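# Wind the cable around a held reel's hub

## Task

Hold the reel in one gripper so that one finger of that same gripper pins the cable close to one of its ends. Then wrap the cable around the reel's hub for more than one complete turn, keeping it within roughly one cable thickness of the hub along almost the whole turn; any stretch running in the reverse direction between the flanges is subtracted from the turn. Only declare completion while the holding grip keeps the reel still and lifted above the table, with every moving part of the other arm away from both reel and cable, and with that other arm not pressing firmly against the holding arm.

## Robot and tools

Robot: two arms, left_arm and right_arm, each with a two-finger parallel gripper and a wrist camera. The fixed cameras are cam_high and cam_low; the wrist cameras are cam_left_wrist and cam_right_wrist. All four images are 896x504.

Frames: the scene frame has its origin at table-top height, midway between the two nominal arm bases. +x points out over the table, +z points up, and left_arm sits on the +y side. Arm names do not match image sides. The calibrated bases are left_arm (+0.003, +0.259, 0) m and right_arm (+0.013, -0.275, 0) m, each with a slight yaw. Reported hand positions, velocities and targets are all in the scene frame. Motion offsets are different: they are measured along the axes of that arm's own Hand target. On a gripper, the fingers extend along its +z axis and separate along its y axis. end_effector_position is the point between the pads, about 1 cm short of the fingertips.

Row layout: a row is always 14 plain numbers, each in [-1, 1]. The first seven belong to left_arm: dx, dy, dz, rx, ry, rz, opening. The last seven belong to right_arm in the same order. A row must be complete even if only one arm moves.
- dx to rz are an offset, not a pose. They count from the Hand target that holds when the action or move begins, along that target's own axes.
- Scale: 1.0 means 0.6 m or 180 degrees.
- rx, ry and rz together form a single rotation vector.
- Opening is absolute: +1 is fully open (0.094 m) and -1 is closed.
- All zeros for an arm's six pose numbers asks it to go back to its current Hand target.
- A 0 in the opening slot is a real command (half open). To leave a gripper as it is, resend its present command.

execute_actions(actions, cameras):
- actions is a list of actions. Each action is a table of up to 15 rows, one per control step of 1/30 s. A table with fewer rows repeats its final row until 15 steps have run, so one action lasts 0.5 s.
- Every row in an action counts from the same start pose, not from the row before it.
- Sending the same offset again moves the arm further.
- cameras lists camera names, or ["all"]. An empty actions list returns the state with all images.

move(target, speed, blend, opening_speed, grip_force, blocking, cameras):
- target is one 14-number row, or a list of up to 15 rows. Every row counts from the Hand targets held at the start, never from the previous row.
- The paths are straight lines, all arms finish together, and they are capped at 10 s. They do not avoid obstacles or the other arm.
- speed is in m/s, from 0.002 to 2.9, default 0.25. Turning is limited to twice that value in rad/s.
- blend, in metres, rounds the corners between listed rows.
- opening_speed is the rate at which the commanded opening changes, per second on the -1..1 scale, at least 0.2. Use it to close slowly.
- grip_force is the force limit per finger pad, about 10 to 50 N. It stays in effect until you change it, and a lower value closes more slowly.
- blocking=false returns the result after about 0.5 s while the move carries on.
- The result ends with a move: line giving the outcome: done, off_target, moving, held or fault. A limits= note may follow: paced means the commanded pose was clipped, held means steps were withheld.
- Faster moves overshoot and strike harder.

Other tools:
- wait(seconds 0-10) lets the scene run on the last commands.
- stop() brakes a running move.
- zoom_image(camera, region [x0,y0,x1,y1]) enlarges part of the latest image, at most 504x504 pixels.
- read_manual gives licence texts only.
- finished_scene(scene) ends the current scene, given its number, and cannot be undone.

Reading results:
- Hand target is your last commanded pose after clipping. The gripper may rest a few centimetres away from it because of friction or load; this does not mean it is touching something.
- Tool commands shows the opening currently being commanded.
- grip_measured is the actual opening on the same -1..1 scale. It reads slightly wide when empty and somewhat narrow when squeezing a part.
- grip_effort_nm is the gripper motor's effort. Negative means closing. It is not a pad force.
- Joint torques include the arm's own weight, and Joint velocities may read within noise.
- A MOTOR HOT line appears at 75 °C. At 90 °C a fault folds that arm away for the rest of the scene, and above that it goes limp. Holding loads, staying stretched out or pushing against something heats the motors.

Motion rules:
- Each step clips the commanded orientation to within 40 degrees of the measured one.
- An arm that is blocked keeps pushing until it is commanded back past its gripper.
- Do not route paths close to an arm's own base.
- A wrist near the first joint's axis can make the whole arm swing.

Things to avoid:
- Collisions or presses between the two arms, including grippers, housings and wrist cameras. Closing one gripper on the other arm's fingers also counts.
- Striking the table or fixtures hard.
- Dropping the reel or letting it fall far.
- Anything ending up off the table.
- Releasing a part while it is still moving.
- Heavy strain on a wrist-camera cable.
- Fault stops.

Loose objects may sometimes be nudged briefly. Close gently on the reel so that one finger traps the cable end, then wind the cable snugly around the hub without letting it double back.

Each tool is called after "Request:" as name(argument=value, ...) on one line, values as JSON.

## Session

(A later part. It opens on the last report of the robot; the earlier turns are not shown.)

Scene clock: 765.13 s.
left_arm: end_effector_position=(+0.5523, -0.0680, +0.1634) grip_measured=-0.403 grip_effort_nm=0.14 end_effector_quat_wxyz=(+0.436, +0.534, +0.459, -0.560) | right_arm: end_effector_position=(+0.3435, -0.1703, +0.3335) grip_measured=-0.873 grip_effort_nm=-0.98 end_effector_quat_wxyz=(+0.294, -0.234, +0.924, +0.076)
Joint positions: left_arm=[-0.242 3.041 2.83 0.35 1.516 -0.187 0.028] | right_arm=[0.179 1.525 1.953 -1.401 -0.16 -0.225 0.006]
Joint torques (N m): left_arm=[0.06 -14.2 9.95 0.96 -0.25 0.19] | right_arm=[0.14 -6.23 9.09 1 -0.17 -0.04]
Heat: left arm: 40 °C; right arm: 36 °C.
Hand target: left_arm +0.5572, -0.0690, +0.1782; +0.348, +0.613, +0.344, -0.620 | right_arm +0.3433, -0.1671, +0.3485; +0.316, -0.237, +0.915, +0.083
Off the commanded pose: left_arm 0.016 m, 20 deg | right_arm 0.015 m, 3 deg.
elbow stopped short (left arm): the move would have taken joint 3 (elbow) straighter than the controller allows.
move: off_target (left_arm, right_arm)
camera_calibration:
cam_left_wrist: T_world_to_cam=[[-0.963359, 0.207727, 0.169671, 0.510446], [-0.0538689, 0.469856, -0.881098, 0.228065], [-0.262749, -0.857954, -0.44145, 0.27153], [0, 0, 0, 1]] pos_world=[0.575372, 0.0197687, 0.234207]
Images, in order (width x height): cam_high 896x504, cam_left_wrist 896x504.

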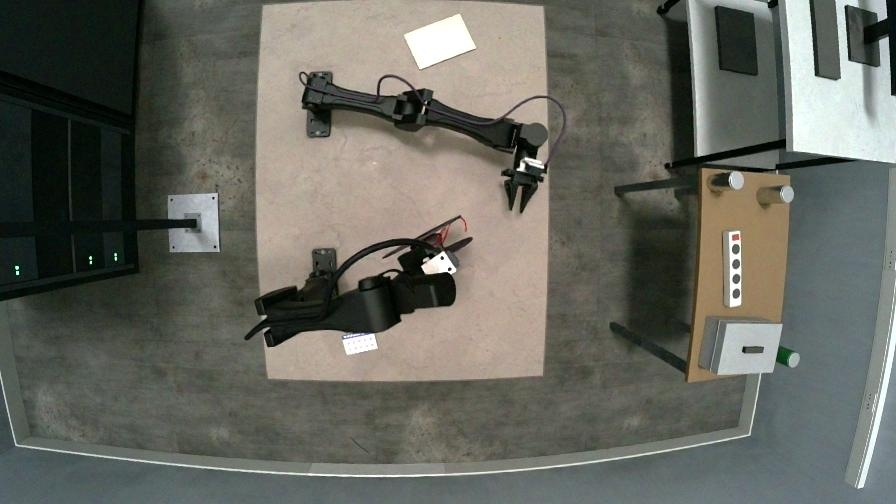

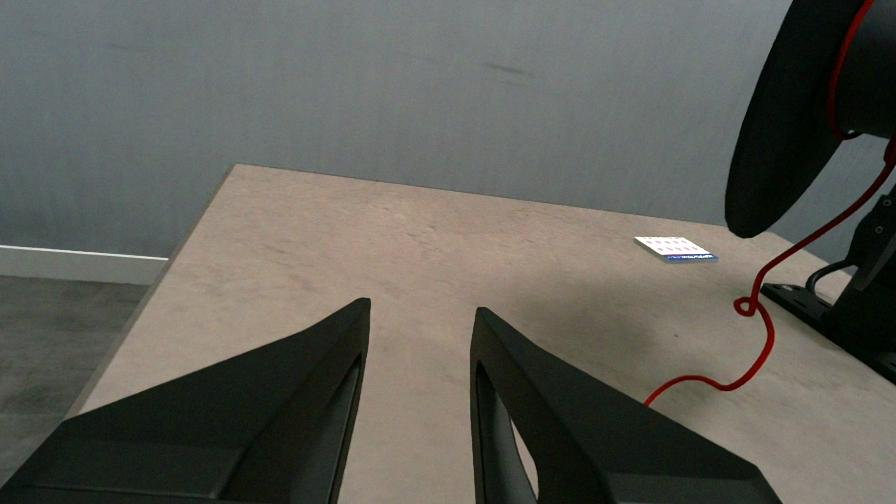

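Request:
move(target=[0,0,0,0,0,0,-0.4,0.0955,-0.2185,-0.0755,0,0,0,-1], speed=0.08, cameras=["cam_left_wrist","cam_right_wrist"])

Request:
zoom_image(camera="cam_left_wrist", region=[640, 0, 896, 240])

Scene clock: 775.70 s.
left_arm: end_effector_position=(+0.5524, -0.0680, +0.1626) grip_measured=-0.403 grip_effort_nm=0.14 end_effector_quat_wxyz=(+0.436, +0.534, +0.459, -0.560) | right_arm: end_effector_position=(+0.3427, -0.3266, +0.3373) grip_measured=-0.873 grip_effort_nm=-0.98 end_effector_quat_wxyz=(+0.312, -0.227, +0.921, +0.052)
Joint positions: left_arm=[-0.242 3.041 2.83 0.34 1.516 -0.178 0.028] | right_arm=[-0.435 1.58 2.033 -1.542 -0.445 -0.764 0.006]
Joint torques (N m): left_arm=[0.02 -14.3 9.96 0.96 -0.24 0.2] | right_arm=[-0.2 -4.83 9.48 0.53 -0.71 -0.05]
Motor temperatures (°C): left_arm=[25 39 38 39 30 29 31] | right_arm=[28 32 36 31 27 26 31]
Heat: left arm: 39 °C; right arm: 36 °C.
Hand target: left_arm +0.5572, -0.0690, +0.1782; +0.348, +0.613, +0.344, -0.620 | right_arm +0.3431, -0.3172, +0.3485; +0.316, -0.237, +0.915, +0.083
Off the commanded pose: left_arm 0.016 m, 20 deg | right_arm 0.015 m, 4 deg.
elbow stopped short (left arm): the move would have taken joint 3 (elbow) straighter than the controller allows.
joint sent to its limit (right arm) — joint 4 (wrist pitch), lower limit. The joint targets still meet the commanded pose.
move: off_target (left_arm, right_arm)
camera_calibration:
cam_left_wrist: T_world_to_cam=[[-0.96342, 0.207514, 0.169587, 0.51074], [-0.0537533, 0.470309, -0.880863, 0.227371], [-0.26255, -0.857757, -0.441951, 0.271159], [0, 0, 0, 1]] pos_world=[0.575472, 0.0196681, 0.233506]
cam_right_wrist: T_world_to_cam=[[0.518094, -0.845009, 0.132433, -0.505304], [-0.831617, -0.53386, -0.152989, 0.181826], [0.199978, -0.030871, -0.979314, 0.366834], [0, 0, 0, 1]] pos_world=[0.339646, -0.318592, 0.453982]
Images, in order (width x height): cam_left_wrist 896x504, cam_right_wrist 896x504.

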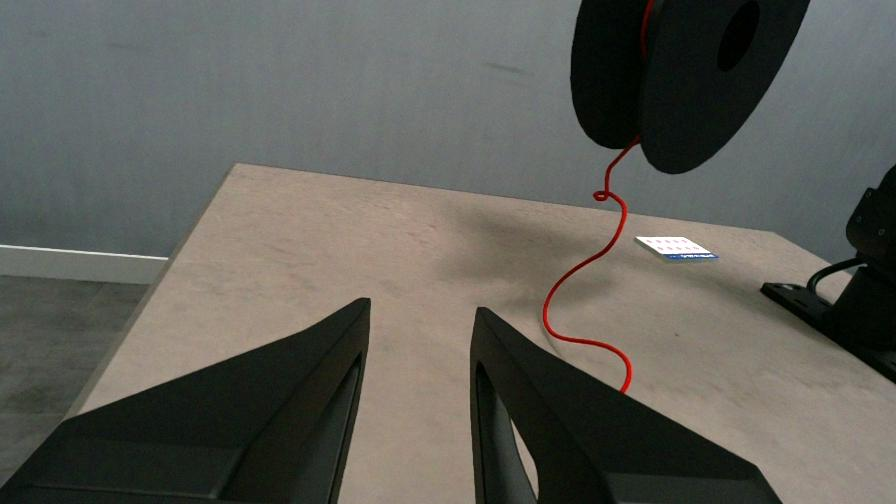

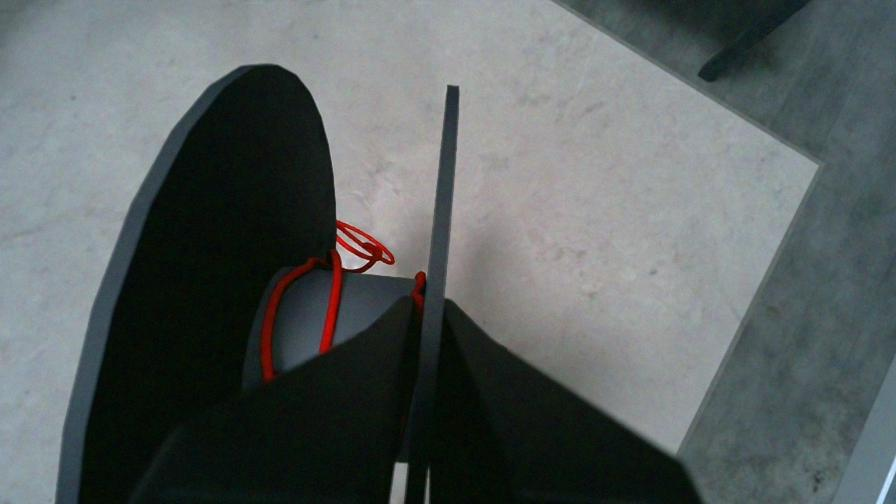

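Scaled by 1.969 from the camera's 896x504 image, which has a finer 1280x720 frame.

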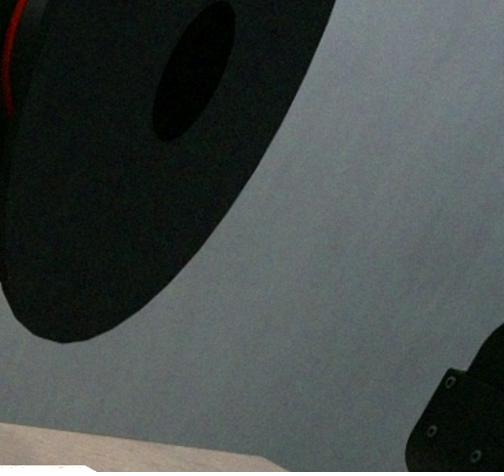

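Request:
move(target=[0,0,0,0,0,0,-0.4,-0.064,0.146,0.05,0,0,0,-1], speed=0.08, cameras=["cam_left_wrist"])

Request:
zoom_image(camera="cam_left_wrist", region=[696, 0, 896, 180])

Scene clock: 779.93 s.
left_arm: end_effector_position=(+0.5524, -0.0680, +0.1626) grip_measured=-0.403 grip_effort_nm=0.14 end_effector_quat_wxyz=(+0.436, +0.534, +0.459, -0.560) | right_arm: end_effector_position=(+0.3378, -0.2193, +0.3297) grip_measured=-0.873 grip_effort_nm=-0.98 end_effector_quat_wxyz=(+0.268, -0.238, +0.929, +0.090)
Joint positions: left_arm=[-0.242 3.041 2.83 0.34 1.516 -0.178 0.028] | right_arm=[-0.035 1.551 2 -1.522 -0.295 -0.417 0.006]
Joint torques (N m): left_arm=[0.05 -14.24 9.98 0.95 -0.23 0.19] | right_arm=[0.64 -9.16 5.76 1.52 -0.12 0.07]
Heat: left arm: 40 °C; right arm: 36 °C.
Hand target: left_arm +0.5572, -0.0690, +0.1782; +0.348, +0.613, +0.344, -0.620 | right_arm +0.3432, -0.2170, +0.3486; +0.315, -0.237, +0.915, +0.083
Off the commanded pose: left_arm 0.016 m, 20 deg | right_arm 0.020 m, 6 deg.
elbow stopped short (left arm): the move would have taken joint 3 (elbow) straighter than the controller allows.
move: off_target (left_arm, right_arm)
camera_calibration:
cam_left_wrist: T_world_to_cam=[[-0.96342, 0.207514, 0.169587, 0.51074], [-0.0537533, 0.470309, -0.880863, 0.227371], [-0.26255, -0.857757, -0.441951, 0.271159], [0, 0, 0, 1]] pos_world=[0.575472, 0.0196681, 0.233506]
Images, in order (width x height): cam_left_wrist 896x504.

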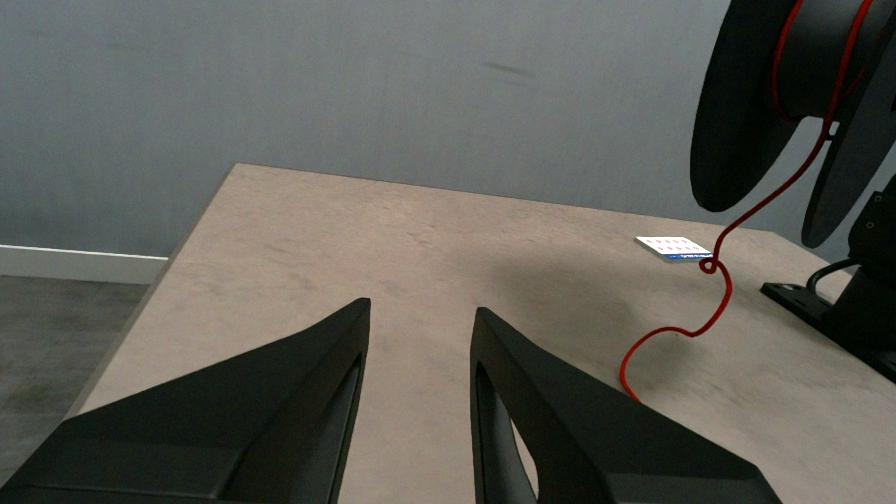

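Scaled by 2.520 from the camera's 896x504 image, which has a finer 1280x720 frame.

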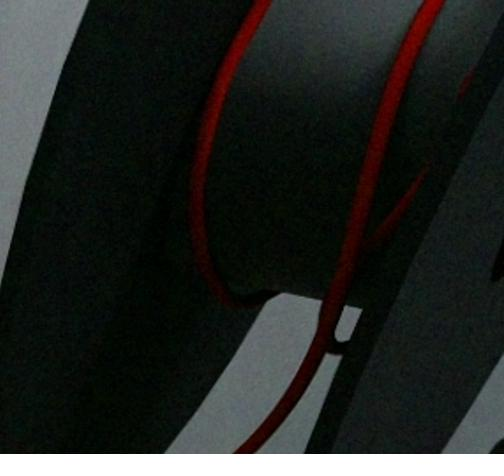

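Request:
move(target=[0,-0.05,-0.2,0,0,0,-0.4,0,0,0,0,0,0,-1], speed=0.15, cameras=["cam_right_wrist","cam_high"])

Request:
zoom_image(camera="cam_right_wrist", region=[180, 200, 440, 420])

Scene clock: 785.73 s.
left_arm: end_effector_position=(+0.5982, +0.0479, +0.1614) grip_measured=-0.403 grip_effort_nm=0.14 end_effector_quat_wxyz=(+0.476, +0.498, +0.501, -0.524) | right_arm: end_effector_position=(+0.3378, -0.2193, +0.3297) grip_measured=-0.873 grip_effort_nm=-0.98 end_effector_quat_wxyz=(+0.268, -0.238, +0.929, +0.090)
Joint positions: left_arm=[-0.042 3.041 2.83 0.339 1.563 -0.178 0.028] | right_arm=[-0.035 1.551 2 -1.522 -0.295 -0.417 0.006]
Joint torques (N m): left_arm=[-0.01 -15.01 7.72 1.28 0.08 0] | right_arm=[0.42 -9.18 5.89 1.53 -0.11 0.12]
Heat: left arm: 41 °C; right arm: 36 °C.
Hand target: left_arm +0.5942, +0.0490, +0.1769; +0.348, +0.613, +0.344, -0.620 | right_arm +0.3432, -0.2170, +0.3486; +0.315, -0.237, +0.915, +0.083
Off the commanded pose: left_arm 0.016 m, 29 deg | right_arm 0.020 m, 6 deg.
elbow stopped short (left arm): the move would have taken joint 3 (elbow) straighter than the controller allows.
joint sent to its limit (left arm) — joint 5 (wrist yaw), upper limit. The joint targets are off in orientation, not in position.
move: off_target (left_arm, right_arm)
camera_calibration:
cam_right_wrist: T_world_to_cam=[[0.564105, -0.824628, 0.0421093, -0.392435], [-0.8198, -0.565431, -0.0906392, 0.202334], [0.0985535, 0.0166088, -0.994993, 0.413439], [0, 0, 0, 1]] pos_world=[0.346502, -0.216074, 0.446234]
Images, in order (width x height): cam_high 896x504, cam_right_wrist 896x504.

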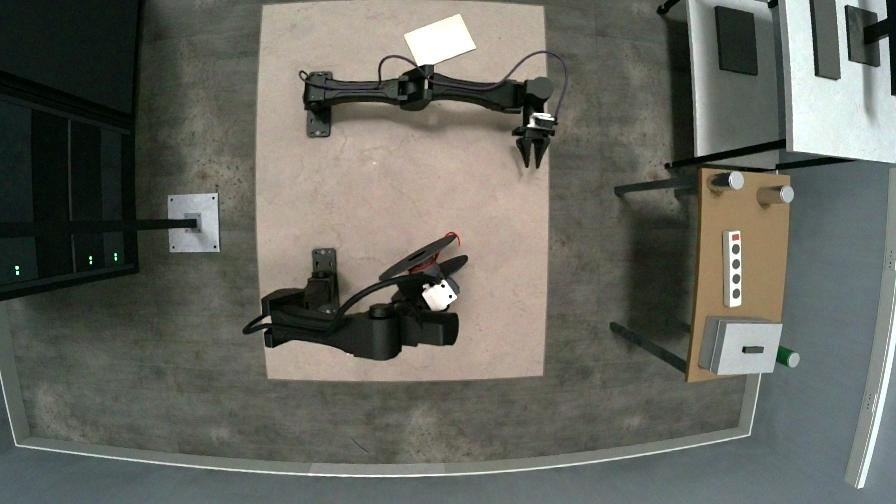

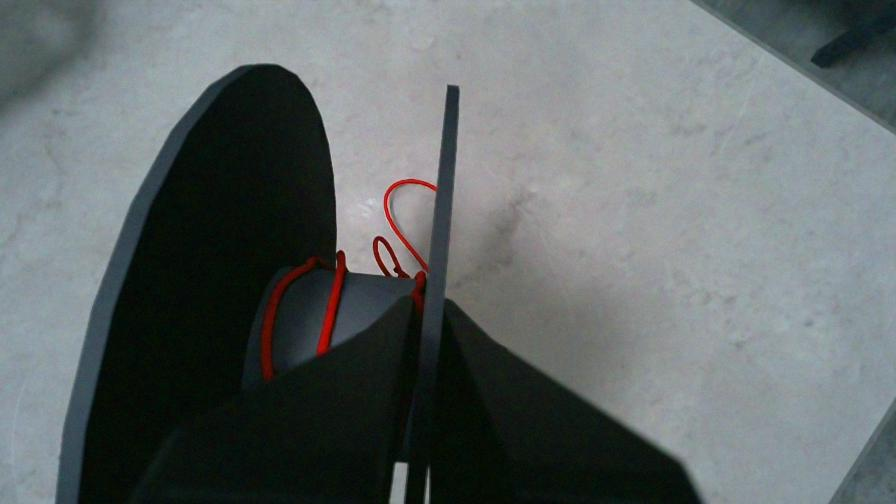

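Scaled by 1.938 from the camera's 896x504 image, which has a finer 1280x720 frame.

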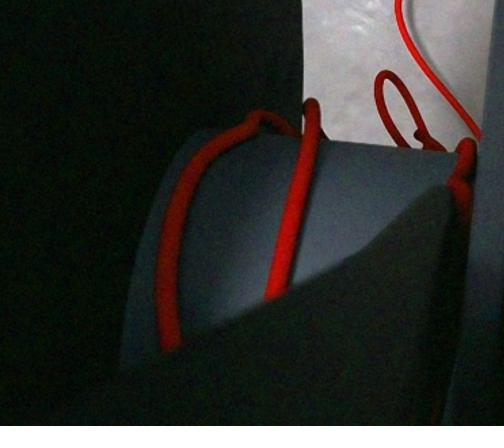

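Request:
finished_scene(scene=2)

The scene is finished: the task was done.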